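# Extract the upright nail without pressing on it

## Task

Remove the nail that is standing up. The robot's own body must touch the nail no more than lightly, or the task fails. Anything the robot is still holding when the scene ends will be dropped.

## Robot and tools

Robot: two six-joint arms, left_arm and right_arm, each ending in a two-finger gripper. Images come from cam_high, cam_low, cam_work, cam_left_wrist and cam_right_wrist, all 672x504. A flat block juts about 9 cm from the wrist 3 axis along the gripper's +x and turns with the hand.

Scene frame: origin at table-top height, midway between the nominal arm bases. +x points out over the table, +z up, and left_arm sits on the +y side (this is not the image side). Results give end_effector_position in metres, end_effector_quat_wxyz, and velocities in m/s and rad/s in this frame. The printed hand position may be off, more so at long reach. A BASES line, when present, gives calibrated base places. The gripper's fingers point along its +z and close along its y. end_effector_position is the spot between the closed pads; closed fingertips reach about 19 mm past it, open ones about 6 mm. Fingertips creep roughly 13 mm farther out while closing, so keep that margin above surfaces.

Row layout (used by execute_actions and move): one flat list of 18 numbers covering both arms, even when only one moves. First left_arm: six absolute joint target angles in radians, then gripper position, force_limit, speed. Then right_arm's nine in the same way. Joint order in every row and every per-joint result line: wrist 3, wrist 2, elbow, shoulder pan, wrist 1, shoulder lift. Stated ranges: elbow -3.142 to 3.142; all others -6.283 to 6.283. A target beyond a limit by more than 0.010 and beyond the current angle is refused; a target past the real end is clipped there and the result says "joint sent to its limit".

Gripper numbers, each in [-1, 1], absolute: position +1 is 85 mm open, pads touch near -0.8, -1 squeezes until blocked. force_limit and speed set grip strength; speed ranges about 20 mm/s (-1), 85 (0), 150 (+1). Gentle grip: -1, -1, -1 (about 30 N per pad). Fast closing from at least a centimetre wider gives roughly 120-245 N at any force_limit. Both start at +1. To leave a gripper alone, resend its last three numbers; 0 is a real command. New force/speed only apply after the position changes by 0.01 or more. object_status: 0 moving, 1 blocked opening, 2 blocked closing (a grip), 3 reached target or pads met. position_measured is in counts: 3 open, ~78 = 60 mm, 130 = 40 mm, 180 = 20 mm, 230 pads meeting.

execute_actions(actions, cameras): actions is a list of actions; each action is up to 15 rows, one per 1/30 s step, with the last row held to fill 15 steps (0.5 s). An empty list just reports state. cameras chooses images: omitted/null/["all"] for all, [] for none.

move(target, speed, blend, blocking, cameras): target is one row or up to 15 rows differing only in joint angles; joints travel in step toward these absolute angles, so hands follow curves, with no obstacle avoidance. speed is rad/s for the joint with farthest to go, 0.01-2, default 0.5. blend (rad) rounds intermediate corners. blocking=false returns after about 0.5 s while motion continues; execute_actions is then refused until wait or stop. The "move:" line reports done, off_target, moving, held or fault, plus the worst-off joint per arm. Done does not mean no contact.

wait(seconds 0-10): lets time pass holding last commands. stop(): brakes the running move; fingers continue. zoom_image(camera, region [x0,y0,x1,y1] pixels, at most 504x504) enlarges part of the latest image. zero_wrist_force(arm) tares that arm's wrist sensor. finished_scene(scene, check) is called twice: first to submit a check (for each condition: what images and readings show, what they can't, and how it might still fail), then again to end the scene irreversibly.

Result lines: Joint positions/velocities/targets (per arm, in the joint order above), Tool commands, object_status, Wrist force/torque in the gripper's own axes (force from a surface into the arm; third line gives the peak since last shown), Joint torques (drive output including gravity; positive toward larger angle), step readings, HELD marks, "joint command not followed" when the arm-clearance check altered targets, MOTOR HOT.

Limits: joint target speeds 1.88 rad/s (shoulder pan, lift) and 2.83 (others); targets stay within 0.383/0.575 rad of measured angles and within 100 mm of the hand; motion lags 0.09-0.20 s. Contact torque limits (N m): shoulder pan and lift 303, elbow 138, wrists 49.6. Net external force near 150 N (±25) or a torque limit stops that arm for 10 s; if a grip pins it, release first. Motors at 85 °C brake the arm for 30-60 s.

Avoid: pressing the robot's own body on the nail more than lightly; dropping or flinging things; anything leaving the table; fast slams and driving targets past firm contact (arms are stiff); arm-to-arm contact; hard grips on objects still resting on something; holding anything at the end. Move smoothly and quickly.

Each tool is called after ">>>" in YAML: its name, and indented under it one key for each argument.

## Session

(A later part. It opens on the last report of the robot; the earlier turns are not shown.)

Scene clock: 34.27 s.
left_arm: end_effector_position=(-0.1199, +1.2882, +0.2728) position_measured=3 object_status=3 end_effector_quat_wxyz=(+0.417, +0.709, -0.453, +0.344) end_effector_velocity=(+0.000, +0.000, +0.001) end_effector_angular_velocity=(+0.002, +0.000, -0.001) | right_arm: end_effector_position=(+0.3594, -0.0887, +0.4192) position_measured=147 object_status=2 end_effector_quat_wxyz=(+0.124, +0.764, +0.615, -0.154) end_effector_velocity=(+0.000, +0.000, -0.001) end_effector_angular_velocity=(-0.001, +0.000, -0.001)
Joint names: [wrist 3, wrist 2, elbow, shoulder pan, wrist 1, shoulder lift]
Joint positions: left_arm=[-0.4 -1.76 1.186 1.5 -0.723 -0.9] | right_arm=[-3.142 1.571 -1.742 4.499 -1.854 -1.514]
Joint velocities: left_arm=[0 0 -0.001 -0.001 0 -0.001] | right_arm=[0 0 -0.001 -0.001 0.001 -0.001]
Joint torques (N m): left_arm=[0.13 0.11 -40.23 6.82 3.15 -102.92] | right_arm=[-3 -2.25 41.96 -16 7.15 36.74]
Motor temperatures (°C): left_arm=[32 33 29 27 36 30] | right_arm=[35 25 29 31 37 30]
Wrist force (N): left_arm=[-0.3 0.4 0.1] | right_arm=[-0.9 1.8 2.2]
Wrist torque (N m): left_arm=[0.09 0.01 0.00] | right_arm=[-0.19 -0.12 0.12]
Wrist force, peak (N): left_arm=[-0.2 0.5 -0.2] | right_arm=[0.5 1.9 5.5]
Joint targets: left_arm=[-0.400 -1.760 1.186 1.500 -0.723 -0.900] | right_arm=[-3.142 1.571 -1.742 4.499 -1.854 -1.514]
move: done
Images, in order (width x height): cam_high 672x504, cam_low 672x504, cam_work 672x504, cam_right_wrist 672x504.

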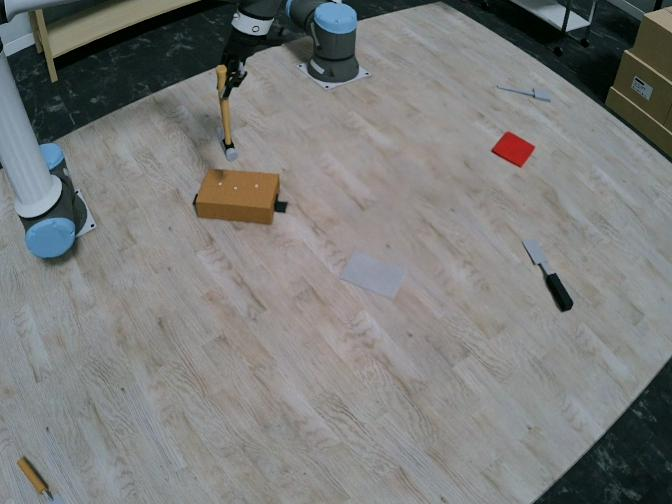

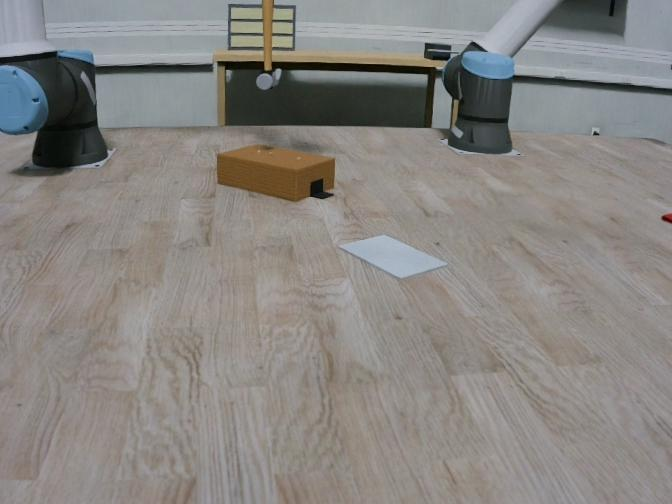

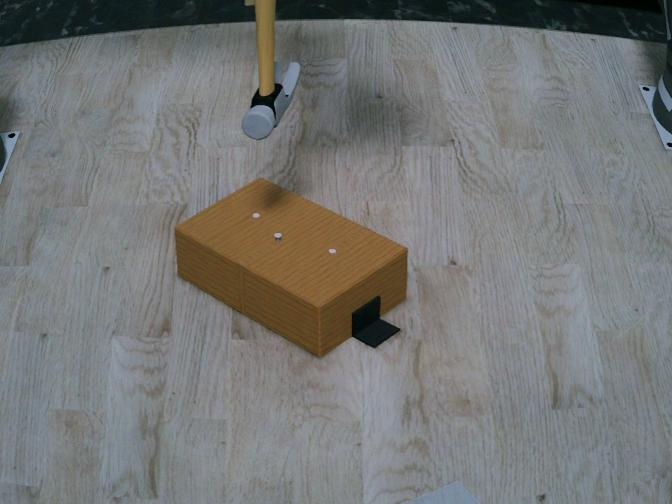

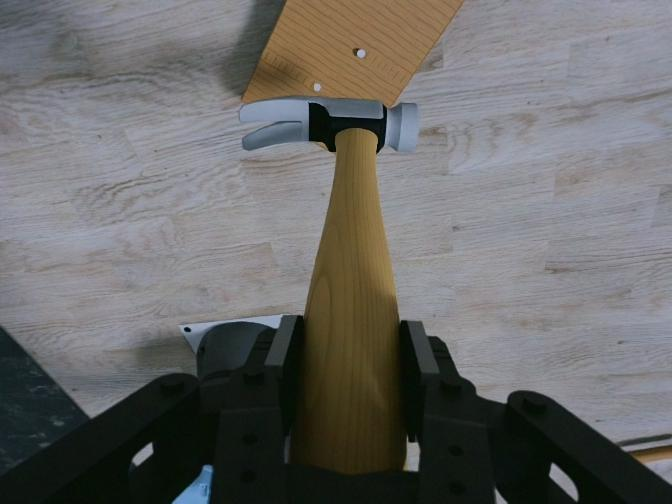

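>>> move:
  target: [-0.4,-1.76,1.186,1.5,-0.723,-0.9,1,1,1,-3.1416,1.571,-1.7908,4.3886,-1.7459,-1.5733,-1,0.5,-1]
  speed: 0.3
  cameras: ["cam_work","cam_right_wrist","cam_low","cam_high"]

>>> zoom_image:
  camera: "cam_work"
  region: [150, 70, 430, 280]

>>> zoom_image:
  camera: "cam_low"
  region: [200, 70, 360, 210]

>>> zoom_image:
  camera: "cam_high"
  region: [160, 100, 320, 240]

Scene clock: 36.20 s.
left_arm: end_effector_position=(-0.1199, +1.2882, +0.2728) position_measured=3 object_status=3 end_effector_quat_wxyz=(+0.417, +0.709, -0.453, +0.344) end_effector_velocity=(+0.000, -0.001, +0.001) end_effector_angular_velocity=(+0.000, +0.000, +0.000) | right_arm: end_effector_position=(+0.4193, -0.0983, +0.3592) position_measured=147 object_status=2 end_effector_quat_wxyz=(+0.115, +0.796, +0.572, -0.160) end_effector_velocity=(+0.000, +0.000, -0.001) end_effector_angular_velocity=(+0.000, +0.000, -0.001)
Joint names: [wrist 3, wrist 2, elbow, shoulder pan, wrist 1, shoulder lift]
Joint positions: left_arm=[-0.4 -1.76 1.186 1.5 -0.723 -0.9] | right_arm=[-3.142 1.571 -1.791 4.389 -1.746 -1.573]
Joint velocities: left_arm=[0 0 0.001 0 0 -0.001] | right_arm=[0 0 -0.001 -0.001 0.001 -0.001]
Joint torques (N m): left_arm=[0.39 0.17 -42.55 5.87 2.62 -105.08] | right_arm=[-2.98 -1.86 40.82 -17.69 7.34 40.39]
Motor temperatures (°C): left_arm=[32 33 29 27 36 30] | right_arm=[35 25 29 31 37 30]
Wrist force (N): left_arm=[-0.1 0.5 -0.2] | right_arm=[-0.7 2.3 2.0]
Wrist torque (N m): left_arm=[0.10 -0.01 0.00] | right_arm=[-0.04 -0.13 0.12]
Wrist force, peak (N): left_arm=[-0.5 0.3 0.3] | right_arm=[-0.4 4.5 3.7]
Joint targets: left_arm=[-0.400 -1.760 1.186 1.500 -0.723 -0.900] | right_arm=[-3.142 1.571 -1.791 4.389 -1.746 -1.573]
move: done
Images, in order (width x height): cam_high 672x504, cam_low 672x504, cam_work 672x504, cam_right_wrist 672x504.

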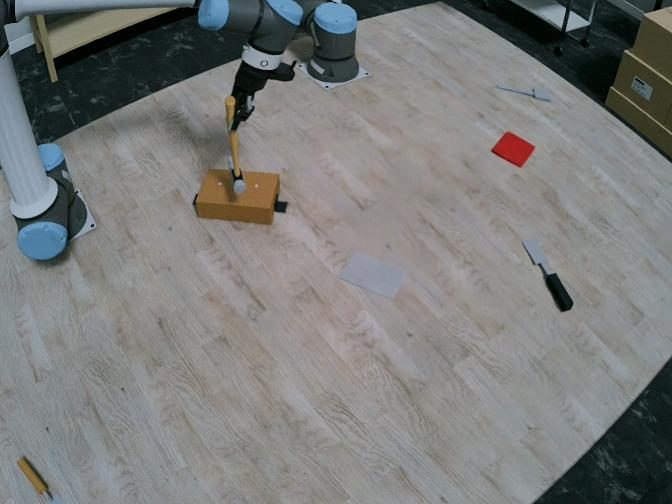

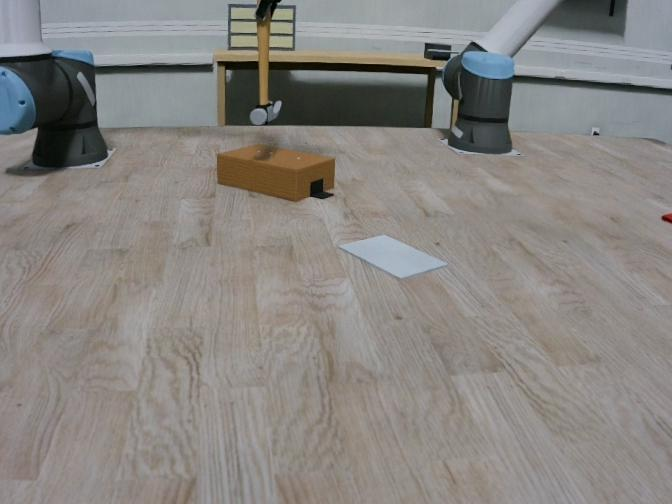

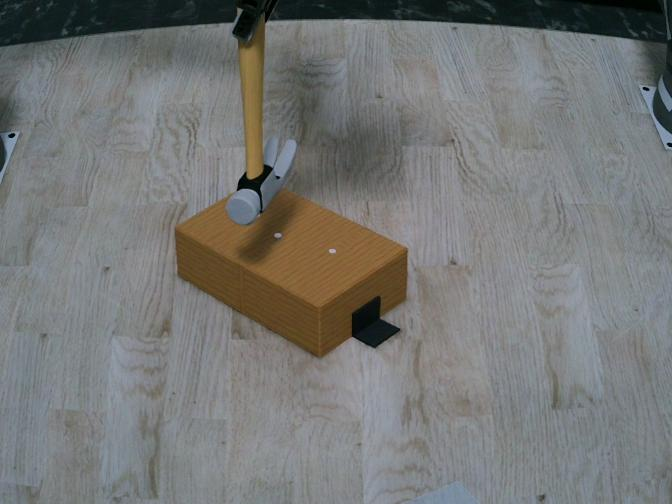

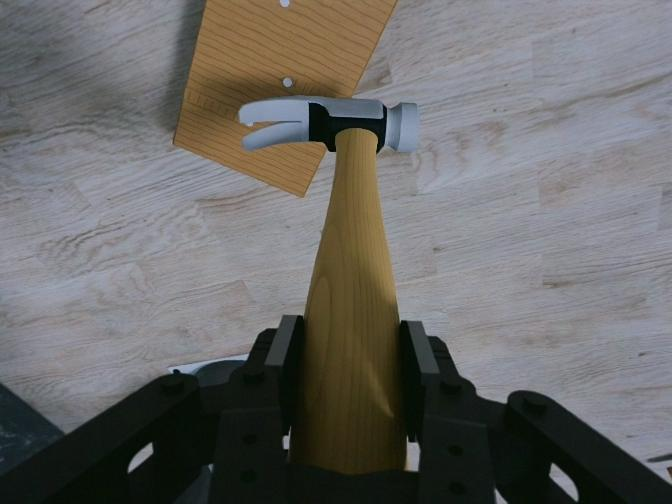

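Scaled by 1.800 from the camera's 672x504 image, which has a finer 960x720 frame.

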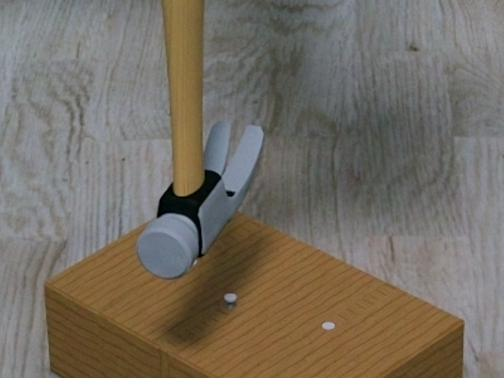

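Scaled by 3.150 from the camera's 672x504 image, which has a finer 960x720 frame.

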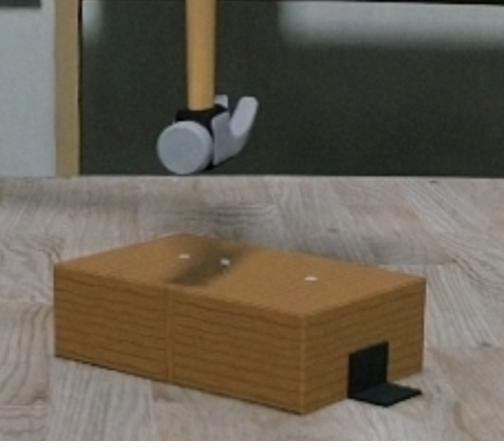

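Scaled by 3.150 from the camera's 672x504 image, which has a finer 960x720 frame.

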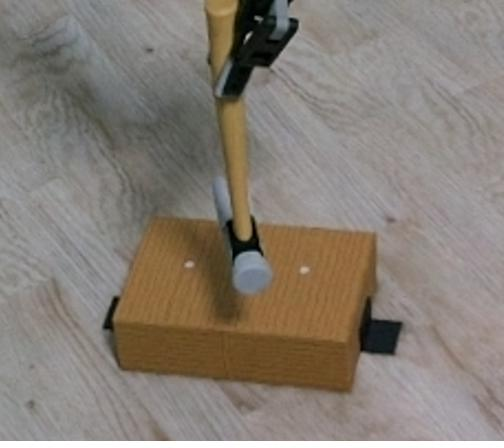

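>>> move:
  target: [-0.4,-1.76,1.186,1.5,-0.723,-0.9,1,1,1,-2.656,1.0237,-1.9462,4.8082,-1.841,-1.5228,-1,0.5,-1]
  speed: 0.4
  cameras: ["cam_work","cam_right_wrist","cam_low","cam_high"]

>>> zoom_image:
  camera: "cam_work"
  region: [150, 70, 430, 280]

>>> zoom_image:
  camera: "cam_low"
  region: [200, 70, 360, 210]

>>> zoom_image:
  camera: "cam_high"
  region: [160, 100, 320, 240]

Scene clock: 41.70 s.
left_arm: end_effector_position=(-0.1199, +1.2882, +0.2728) position_measured=3 object_status=3 end_effector_quat_wxyz=(+0.417, +0.709, -0.453, +0.344) end_effector_velocity=(+0.000, +0.000, +0.001) end_effector_angular_velocity=(+0.001, +0.000, -0.001) | right_arm: end_effector_position=(+0.3513, -0.0703, +0.3410) position_measured=147 object_status=2 end_effector_quat_wxyz=(+0.372, +0.721, +0.578, +0.092) end_effector_velocity=(+0.001, -0.001, +0.000) end_effector_angular_velocity=(-0.001, -0.002, -0.001)
Joint names: [wrist 3, wrist 2, elbow, shoulder pan, wrist 1, shoulder lift]
Joint positions: left_arm=[-0.4 -1.76 1.186 1.5 -0.723 -0.9] | right_arm=[-2.656 1.024 -1.946 4.808 -1.841 -1.523]
Joint velocities: left_arm=[0 0.001 -0.001 0 0 0] | right_arm=[0.001 -0.001 -0.001 -0.001 -0.001 0]
Joint torques (N m): left_arm=[-0.35 -0.03 -43.12 6.56 3 -103.49] | right_arm=[3.37 -5.09 38.67 20.49 -1.46 61.45]
Motor temperatures (°C): left_arm=[32 33 29 27 36 30] | right_arm=[35 25 29 31 37 30]
Wrist force (N): left_arm=[-0.1 0.3 0.0] | right_arm=[-1.2 -1.3 2.2]
Wrist torque (N m): left_arm=[0.07 -0.01 0.00] | right_arm=[0.10 -0.21 0.00]
Wrist force, peak (N): left_arm=[-0.4 0.5 -0.1] | right_arm=[-1.3 3.8 1.1]
Joint targets: left_arm=[-0.400 -1.760 1.186 1.500 -0.723 -0.900] | right_arm=[-2.656 1.024 -1.946 4.808 -1.841 -1.523]
move: done
Images, in order (width x height): cam_high 672x504, cam_low 672x504, cam_work 672x504, cam_right_wrist 672x504.

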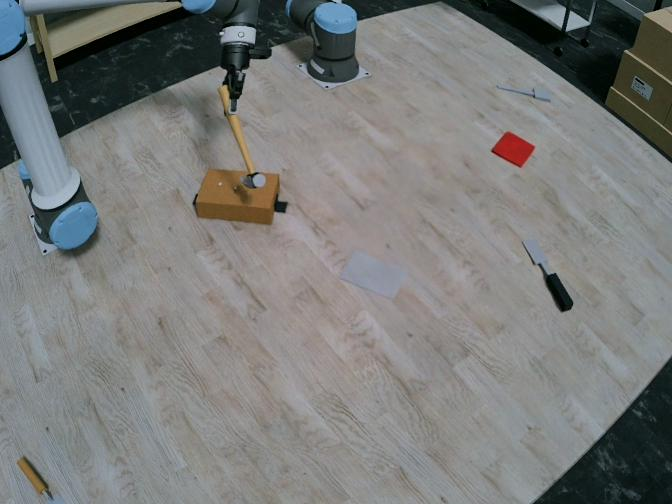

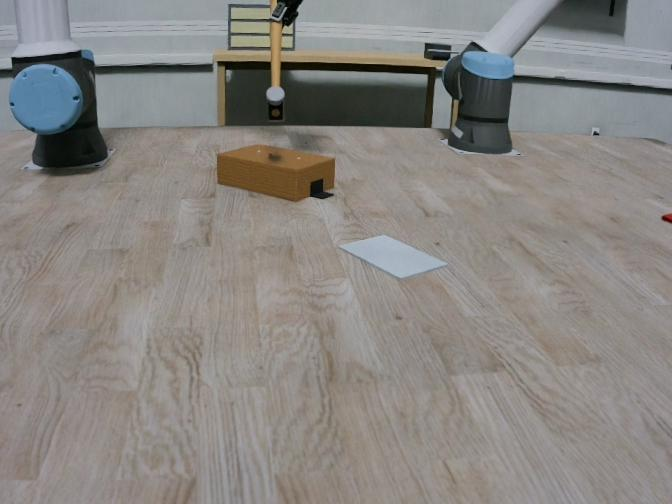

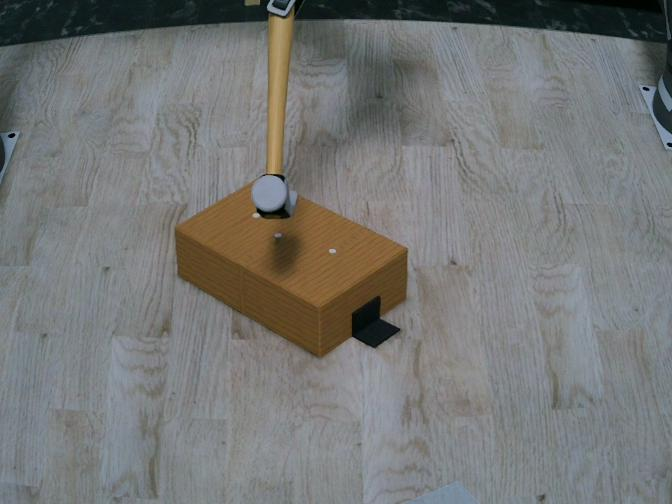

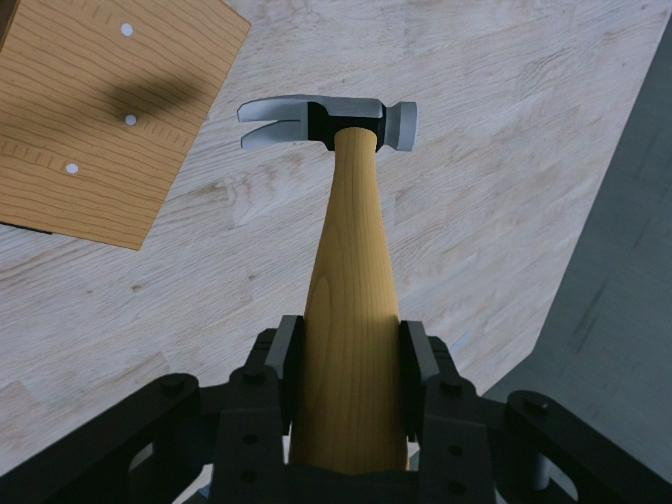

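Scaled by 1.800 from the camera's 672x504 image, which has a finer 960x720 frame.

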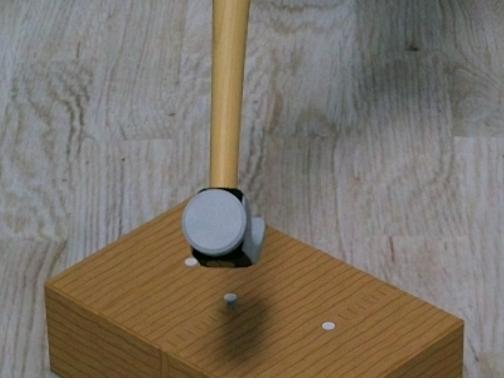

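Scaled by 3.150 from the camera's 672x504 image, which has a finer 960x720 frame.

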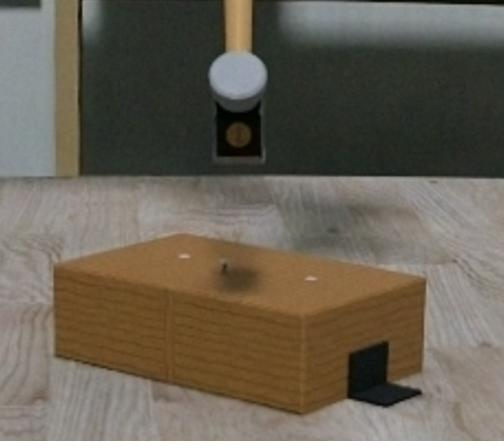

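Scaled by 3.150 from the camera's 672x504 image, which has a finer 960x720 frame.

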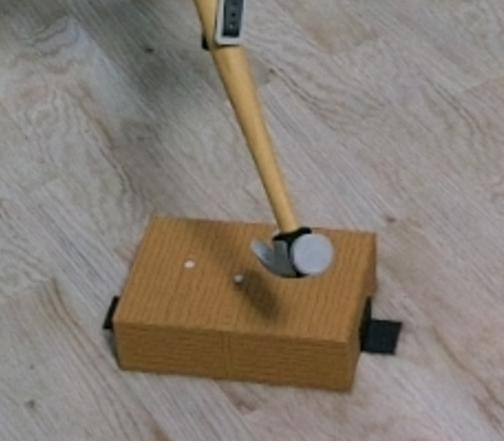

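>>> move:
  target: [-0.4,-1.76,1.186,1.5,-0.723,-0.9,1,1,1,-2.656,1.0237,-2.0207,4.8082,-1.7261,-1.5632,-1,0.5,-1]
  speed: 0.15
  cameras: ["cam_work","cam_right_wrist","cam_low","cam_high"]

>>> zoom_image:
  camera: "cam_work"
  region: [200, 150, 360, 270]

>>> zoom_image:
  camera: "cam_low"
  region: [220, 90, 340, 190]

>>> zoom_image:
  camera: "cam_high"
  region: [190, 150, 290, 230]

>>> zoom_image:
  camera: "cam_right_wrist"
  region: [0, 0, 420, 260]

Scene clock: 43.93 s.
left_arm: end_effector_position=(-0.1199, +1.2882, +0.2728) position_measured=3 object_status=3 end_effector_quat_wxyz=(+0.417, +0.709, -0.453, +0.344) end_effector_velocity=(+0.000, +0.000, +0.000) end_effector_angular_velocity=(+0.000, +0.000, +0.001) | right_arm: end_effector_position=(+0.3513, -0.0702, +0.2809) position_measured=147 object_status=2 end_effector_quat_wxyz=(+0.372, +0.721, +0.578, +0.092) end_effector_velocity=(+0.000, +0.000, -0.001) end_effector_angular_velocity=(-0.001, +0.000, +0.001)
Joint names: [wrist 3, wrist 2, elbow, shoulder pan, wrist 1, shoulder lift]
Joint positions: left_arm=[-0.4 -1.76 1.186 1.5 -0.723 -0.9] | right_arm=[-2.656 1.024 -2.021 4.808 -1.726 -1.563]
Joint velocities: left_arm=[0 -0.001 0 0 0 0] | right_arm=[-0.001 0 -0.001 0.001 0.001 0]
Joint torques (N m): left_arm=[0.04 0.46 -43.17 5.54 2.89 -99.88] | right_arm=[3.24 -4.95 36.72 18.08 6.22 36.29]
Motor temperatures (°C): left_arm=[32 33 29 27 36 30] | right_arm=[35 25 29 31 37 30]
Wrist force (N): left_arm=[-0.3 0.0 0.1] | right_arm=[-0.9 -1.2 2.3]
Wrist torque (N m): left_arm=[0.02 0.01 0.00] | right_arm=[0.15 -0.23 -0.02]
Wrist force, peak (N): left_arm=[0.0 0.6 0.0] | right_arm=[-0.5 -1.7 3.3]
Joint targets: left_arm=[-0.400 -1.760 1.186 1.500 -0.723 -0.900] | right_arm=[-2.656 1.024 -2.021 4.808 -1.726 -1.563]
move: done
Images, in order (width x height): cam_high 672x504, cam_low 672x504, cam_work 672x504, cam_right_wrist 672x504.

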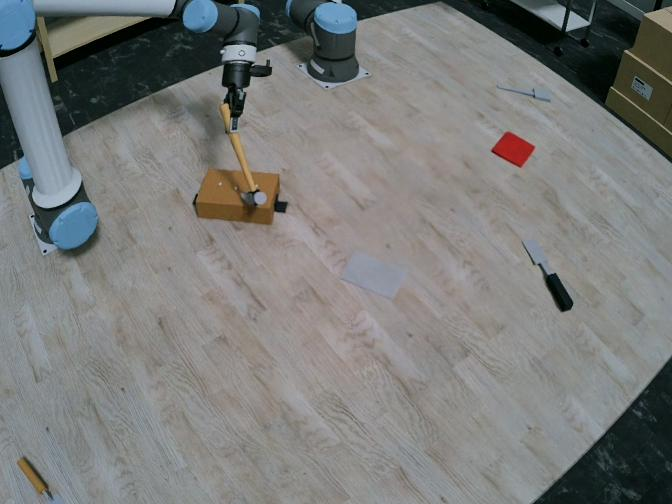

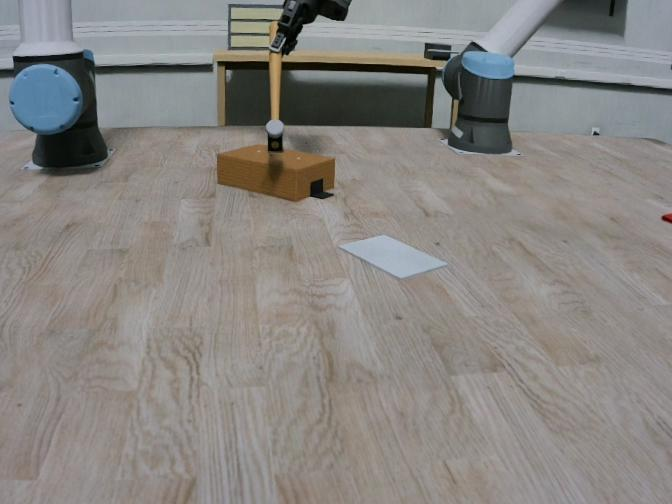

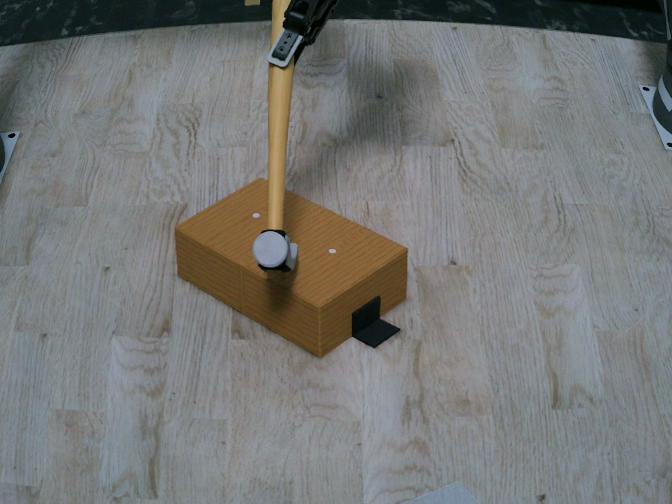

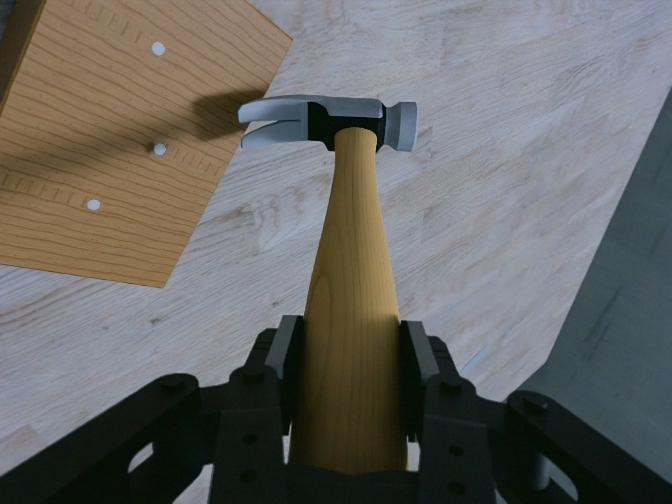

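Scaled by 3.150 from the camera's 672x504 image, which has a finer 960x720 frame.

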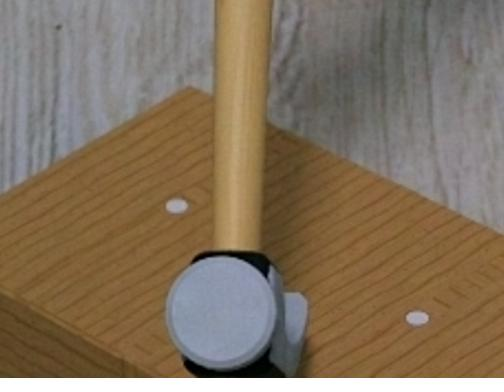

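Scaled by 4.200 from the camera's 672x504 image, which has a finer 960x720 frame.

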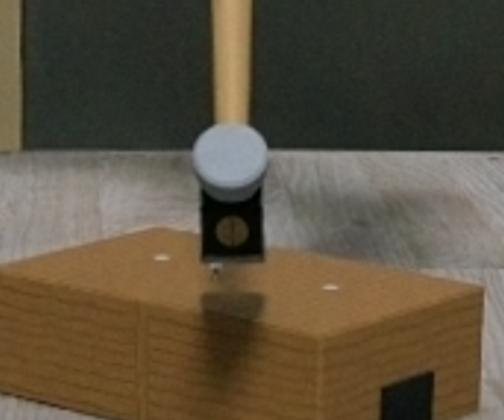

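Scaled by 5.040 from the camera's 672x504 image, which has a finer 960x720 frame.

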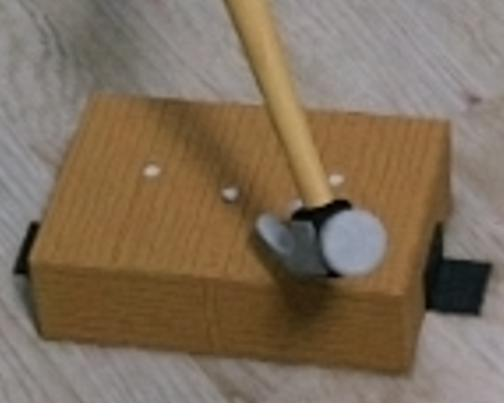

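Scaled by 1.200 from the camera's 672x504 image, which has a finer 960x720 frame.

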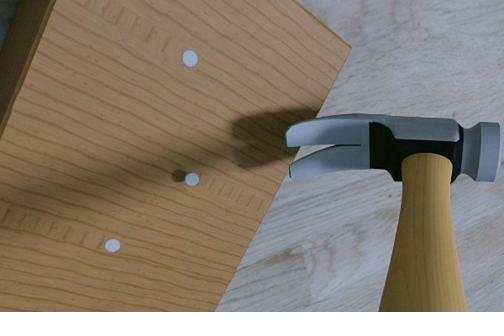

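>>> move:
  target: [-0.4,-1.76,1.186,1.5,-0.723,-0.9,1,1,1,-2.6246,1.0426,-2.0266,4.8406,-1.7325,-1.5669,-1,0.5,-1]
  speed: 0.08
  cameras: ["cam_work","cam_right_wrist","cam_low","cam_high"]

>>> zoom_image:
  camera: "cam_work"
  region: [220, 180, 340, 270]

>>> zoom_image:
  camera: "cam_low"
  region: [240, 110, 310, 170]

>>> zoom_image:
  camera: "cam_high"
  region: [210, 165, 280, 215]

>>> zoom_image:
  camera: "cam_right_wrist"
  region: [120, 40, 420, 240]

Scene clock: 46.10 s.
left_arm: end_effector_position=(-0.1199, +1.2882, +0.2728) position_measured=3 object_status=3 end_effector_quat_wxyz=(+0.417, +0.709, -0.453, +0.344) end_effector_velocity=(+0.000, +0.000, +0.000) end_effector_angular_velocity=(+0.001, +0.000, +0.000) | right_arm: end_effector_position=(+0.3311, -0.0680, +0.2743) position_measured=147 object_status=2 end_effector_quat_wxyz=(+0.372, +0.721, +0.578, +0.092) end_effector_velocity=(-0.001, +0.000, +0.000) end_effector_angular_velocity=(+0.000, +0.000, +0.001)
Joint names: [wrist 3, wrist 2, elbow, shoulder pan, wrist 1, shoulder lift]
Joint positions: left_arm=[-0.4 -1.76 1.186 1.5 -0.723 -0.9] | right_arm=[-2.625 1.043 -2.027 4.841 -1.732 -1.567]
Joint velocities: left_arm=[0 0 -0.001 0 0 0] | right_arm=[0.001 0.001 0 0.003 0 0.001]
Joint torques (N m): left_arm=[-0.37 0.6 -43.45 4.48 2.3 -100.33] | right_arm=[3.49 1.96 36.42 20.77 -1.79 35.57]
Motor temperatures (°C): left_arm=[32 33 29 27 36 30] | right_arm=[35 25 29 31 37 30]
Wrist force (N): left_arm=[-0.5 0.1 -0.2] | right_arm=[-0.8 -0.7 2.3]
Wrist torque (N m): left_arm=[0.05 0.04 0.00] | right_arm=[0.23 -0.22 -0.03]
Wrist force, peak (N): left_arm=[-0.5 0.1 -0.5] | right_arm=[-0.8 -0.9 2.8]
Joint targets: left_arm=[-0.400 -1.760 1.186 1.500 -0.723 -0.900] | right_arm=[-2.625 1.043 -2.027 4.841 -1.732 -1.567]
move: done
Images, in order (width x height): cam_high 672x504, cam_low 672x504, cam_work 672x504, cam_right_wrist 672x504.

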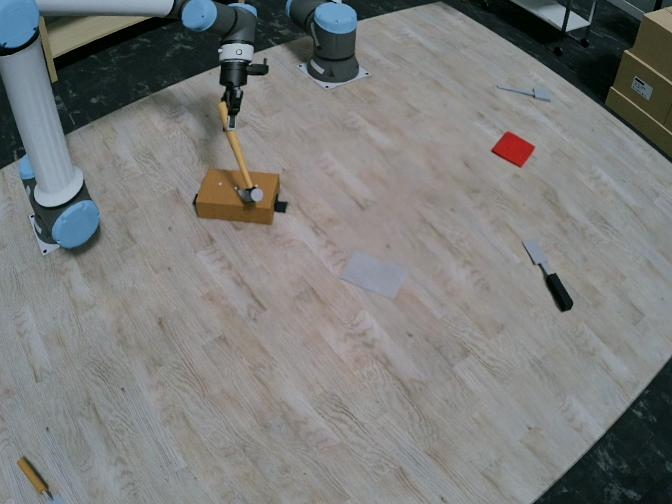

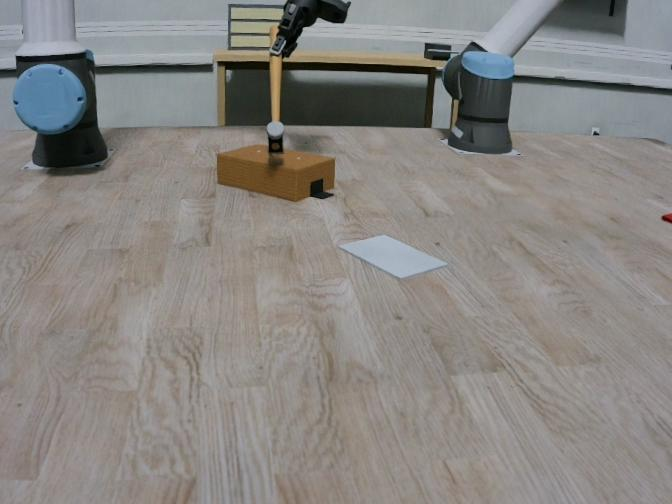

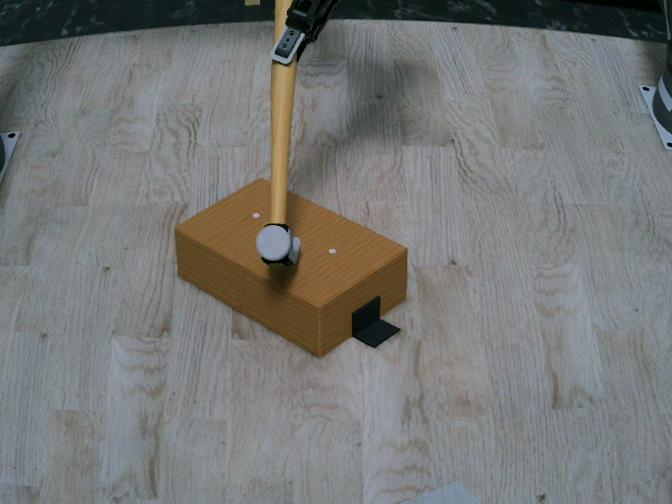

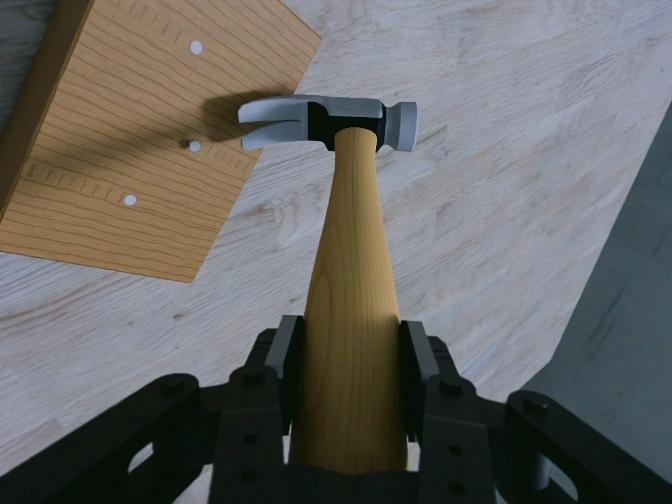

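Scaled by 4.200 from the camera's 672x504 image, which has a finer 960x720 frame.

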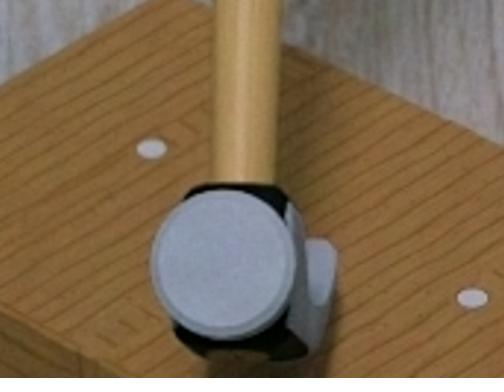

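Scaled by 7.200 from the camera's 672x504 image, which has a finer 960x720 frame.

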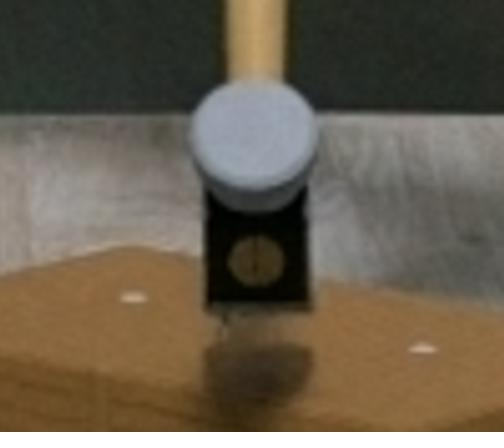

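Scaled by 7.200 from the camera's 672x504 image, which has a finer 960x720 frame.

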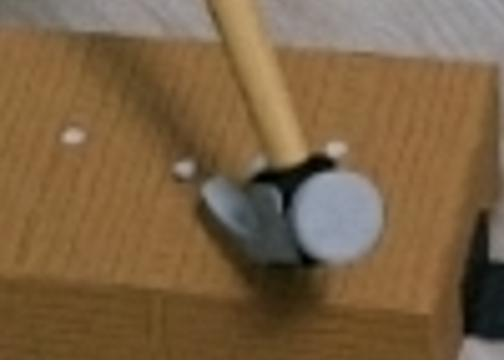

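Scaled by 1.680 from the camera's 672x504 image, which has a finer 960x720 frame.

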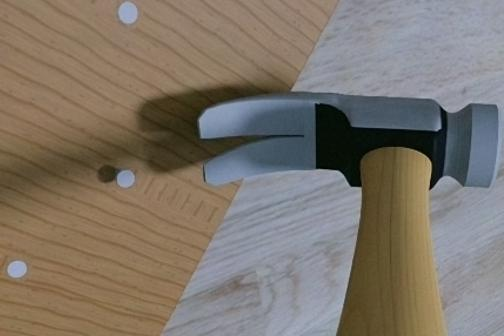

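>>> move:
  target: [-0.4,-1.76,1.186,1.5,-0.723,-0.9,1,1,1,-2.6013,1.057,-2.0406,4.866,-1.7308,-1.5662,-1,0.5,-1]
  speed: 0.05
  cameras: ["cam_work","cam_right_wrist","cam_low","cam_high"]

>>> zoom_image:
  camera: "cam_low"
  region: [240, 110, 310, 170]

>>> zoom_image:
  camera: "cam_high"
  region: [210, 165, 280, 215]

>>> zoom_image:
  camera: "cam_right_wrist"
  region: [120, 40, 420, 240]

Scene clock: 48.23 s.
left_arm: end_effector_position=(-0.1199, +1.2882, +0.2728) position_measured=3 object_status=3 end_effector_quat_wxyz=(+0.417, +0.709, -0.453, +0.344) end_effector_velocity=(+0.000, +0.000, +0.002) end_effector_angular_velocity=(+0.003, -0.001, +0.001) | right_arm: end_effector_position=(+0.3159, -0.0702, +0.2664) position_measured=147 object_status=2 end_effector_quat_wxyz=(+0.372, +0.721, +0.578, +0.092) end_effector_velocity=(-0.001, +0.000, -0.002) end_effector_angular_velocity=(-0.003, -0.001, +0.001)
Joint names: [wrist 3, wrist 2, elbow, shoulder pan, wrist 1, shoulder lift]
Joint positions: left_arm=[-0.4 -1.76 1.186 1.5 -0.723 -0.9] | right_arm=[-2.601 1.057 -2.041 4.866 -1.731 -1.566]
Joint velocities: left_arm=[0 -0.001 -0.001 0.001 0 -0.002] | right_arm=[0.001 0.001 -0.001 0.003 0 -0.003]
Joint torques (N m): left_arm=[-0.45 -0.45 -45.62 2.49 2.65 -99.93] | right_arm=[3.18 2.02 35.53 21.42 5.77 61.5]
Motor temperatures (°C): left_arm=[32 33 29 27 36 30] | right_arm=[35 25 29 31 37 30]
Wrist force (N): left_arm=[-0.2 0.1 0.0] | right_arm=[-1.2 -0.8 2.2]
Wrist torque (N m): left_arm=[0.05 0.00 0.00] | right_arm=[0.22 -0.19 0.00]
Wrist force, peak (N): left_arm=[-0.4 0.3 -0.4] | right_arm=[-1.2 -0.7 2.8]
Joint targets: left_arm=[-0.400 -1.760 1.186 1.500 -0.723 -0.900] | right_arm=[-2.601 1.057 -2.041 4.866 -1.731 -1.566]
move: done
Images, in order (width x height): cam_high 672x504, cam_low 672x504, cam_work 672x504, cam_right_wrist 672x504.

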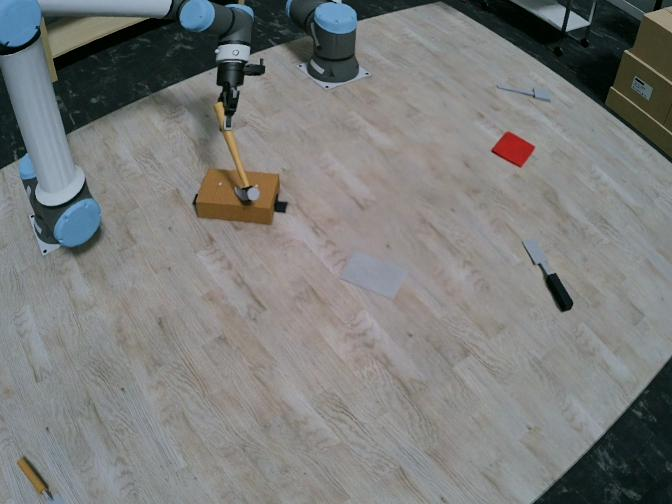

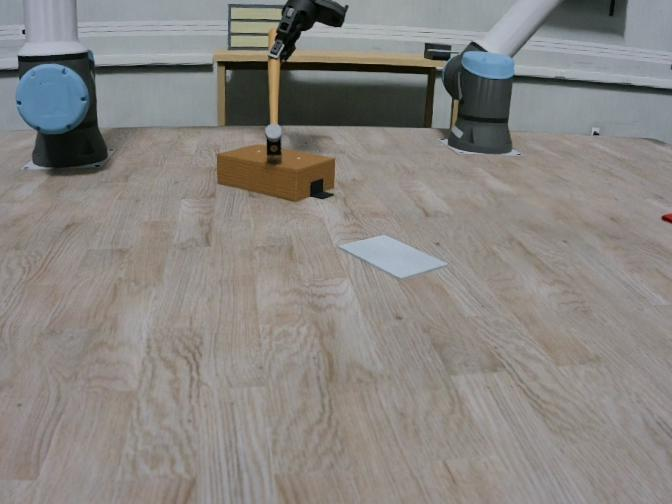

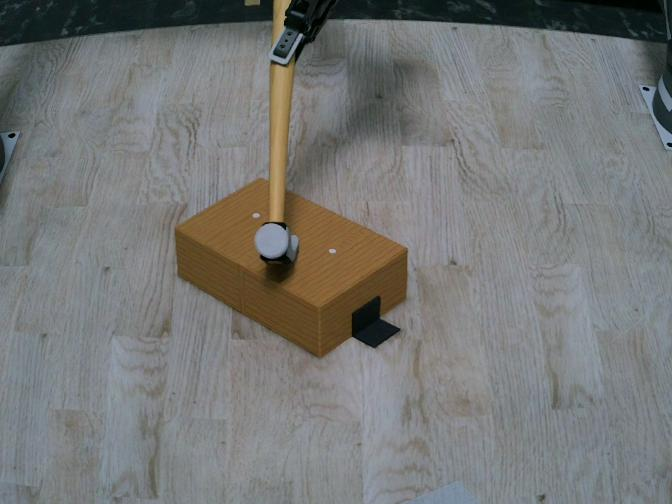

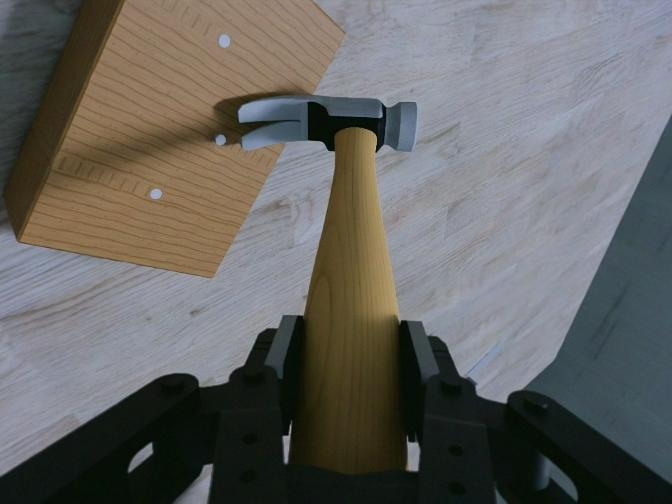

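Scaled by 7.200 from the camera's 672x504 image, which has a finer 960x720 frame.

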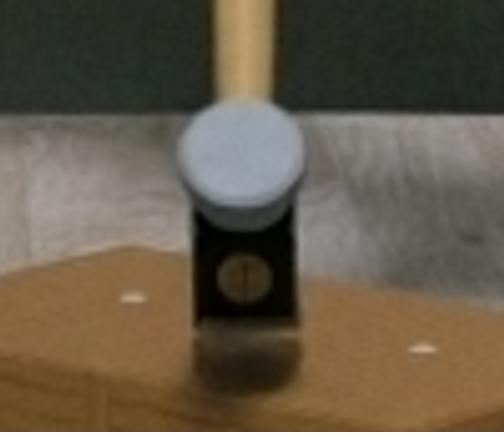

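Scaled by 7.200 from the camera's 672x504 image, which has a finer 960x720 frame.

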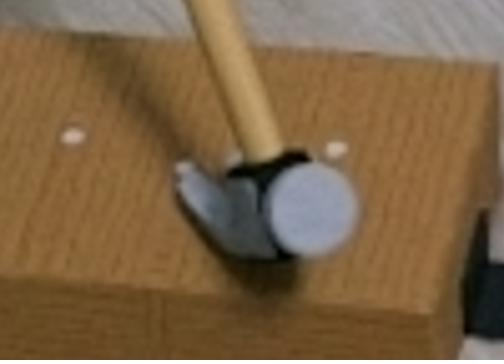

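Scaled by 1.680 from the camera's 672x504 image, which has a finer 960x720 frame.

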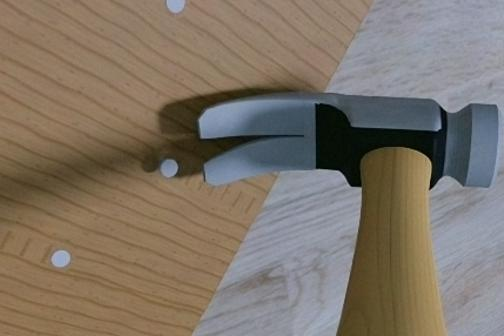

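>>> move:
  target: [-0.4,-1.76,1.186,1.5,-0.723,-0.9,1,1,1,-2.5857,1.0669,-2.0539,4.8828,-1.7282,-1.5631,-1,0.5,-1]
  speed: 0.04
  cameras: ["cam_right_wrist","cam_low","cam_high"]

>>> zoom_image:
  camera: "cam_low"
  region: [240, 110, 310, 170]

>>> zoom_image:
  camera: "cam_high"
  region: [210, 165, 280, 215]

>>> zoom_image:
  camera: "cam_right_wrist"
  region: [120, 40, 420, 240]

Scene clock: 49.80 s.
left_arm: end_effector_position=(-0.1199, +1.2882, +0.2728) position_measured=3 object_status=3 end_effector_quat_wxyz=(+0.417, +0.709, -0.453, +0.344) end_effector_velocity=(+0.000, +0.000, +0.000) end_effector_angular_velocity=(+0.000, +0.000, +0.000) | right_arm: end_effector_position=(+0.3062, -0.0739, +0.2605) position_measured=147 object_status=2 end_effector_quat_wxyz=(+0.372, +0.721, +0.578, +0.092) end_effector_velocity=(-0.001, +0.000, -0.001) end_effector_angular_velocity=(-0.001, +0.001, +0.000)
Joint names: [wrist 3, wrist 2, elbow, shoulder pan, wrist 1, shoulder lift]
Joint positions: left_arm=[-0.4 -1.76 1.186 1.5 -0.723 -0.9] | right_arm=[-2.586 1.067 -2.054 4.883 -1.728 -1.563]
Joint velocities: left_arm=[0 0 0 0 0 -0.001] | right_arm=[0 0.001 -0.001 0.001 0 0]
Joint torques (N m): left_arm=[-0.17 0.13 -45.39 1.48 2.76 -102.73] | right_arm=[3.42 2.07 35.77 21.38 5.8 62.34]
Motor temperatures (°C): left_arm=[32 33 29 27 36 30] | right_arm=[35 25 29 31 37 30]
Wrist force (N): left_arm=[-0.3 0.0 -0.1] | right_arm=[-1.2 -0.9 2.7]
Wrist torque (N m): left_arm=[0.03 0.01 0.00] | right_arm=[0.21 -0.23 0.02]
Wrist force, peak (N): left_arm=[-0.3 0.5 -0.1] | right_arm=[-1.2 -0.7 2.8]
Joint targets: left_arm=[-0.400 -1.760 1.186 1.500 -0.723 -0.900] | right_arm=[-2.586 1.067 -2.054 4.883 -1.728 -1.563]
move: done
Images, in order (width x height): cam_high 672x504, cam_low 672x504, cam_right_wrist 672x504.

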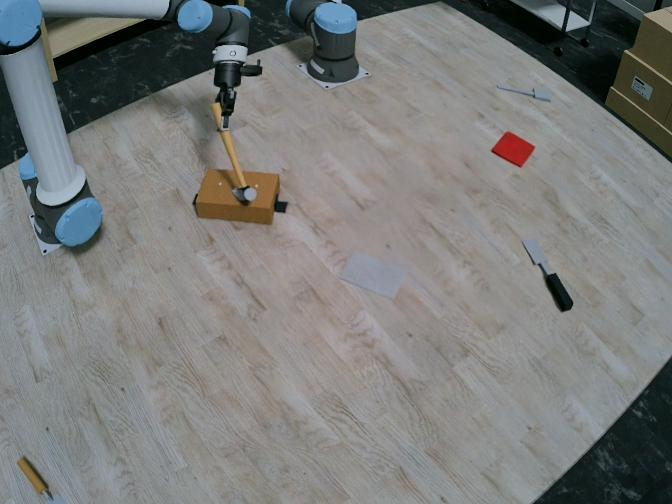

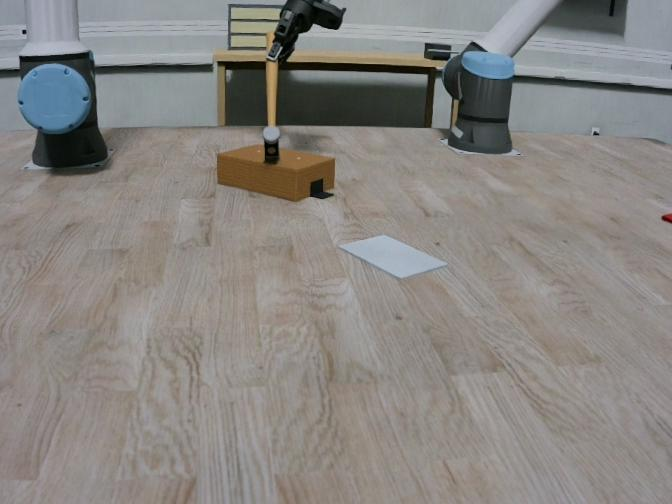

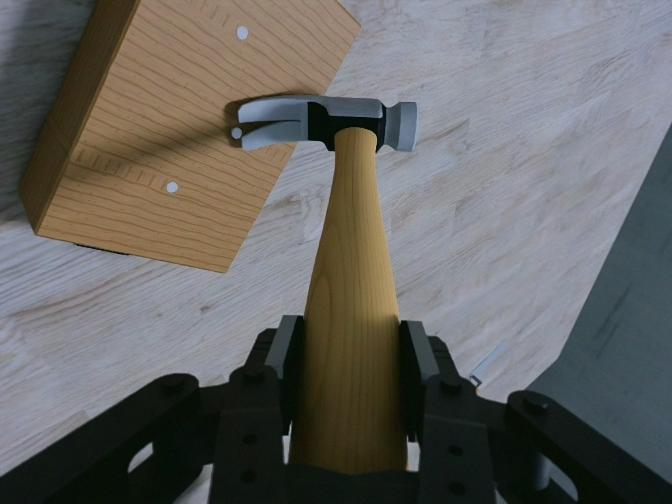

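Scaled by 7.200 from the camera's 672x504 image, which has a finer 960x720 frame.

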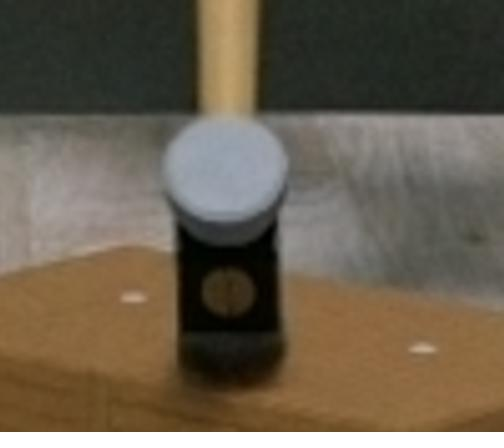

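Scaled by 7.200 from the camera's 672x504 image, which has a finer 960x720 frame.

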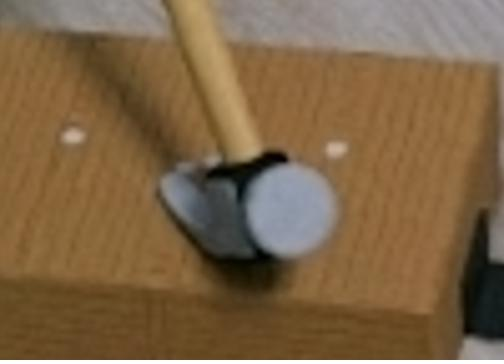

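Scaled by 1.680 from the camera's 672x504 image, which has a finer 960x720 frame.

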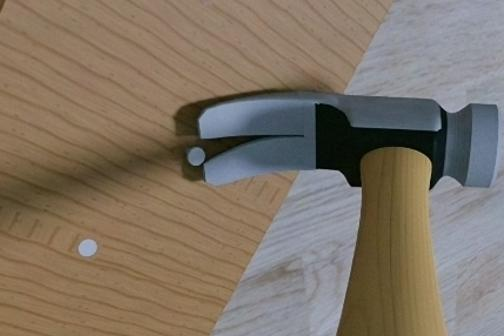

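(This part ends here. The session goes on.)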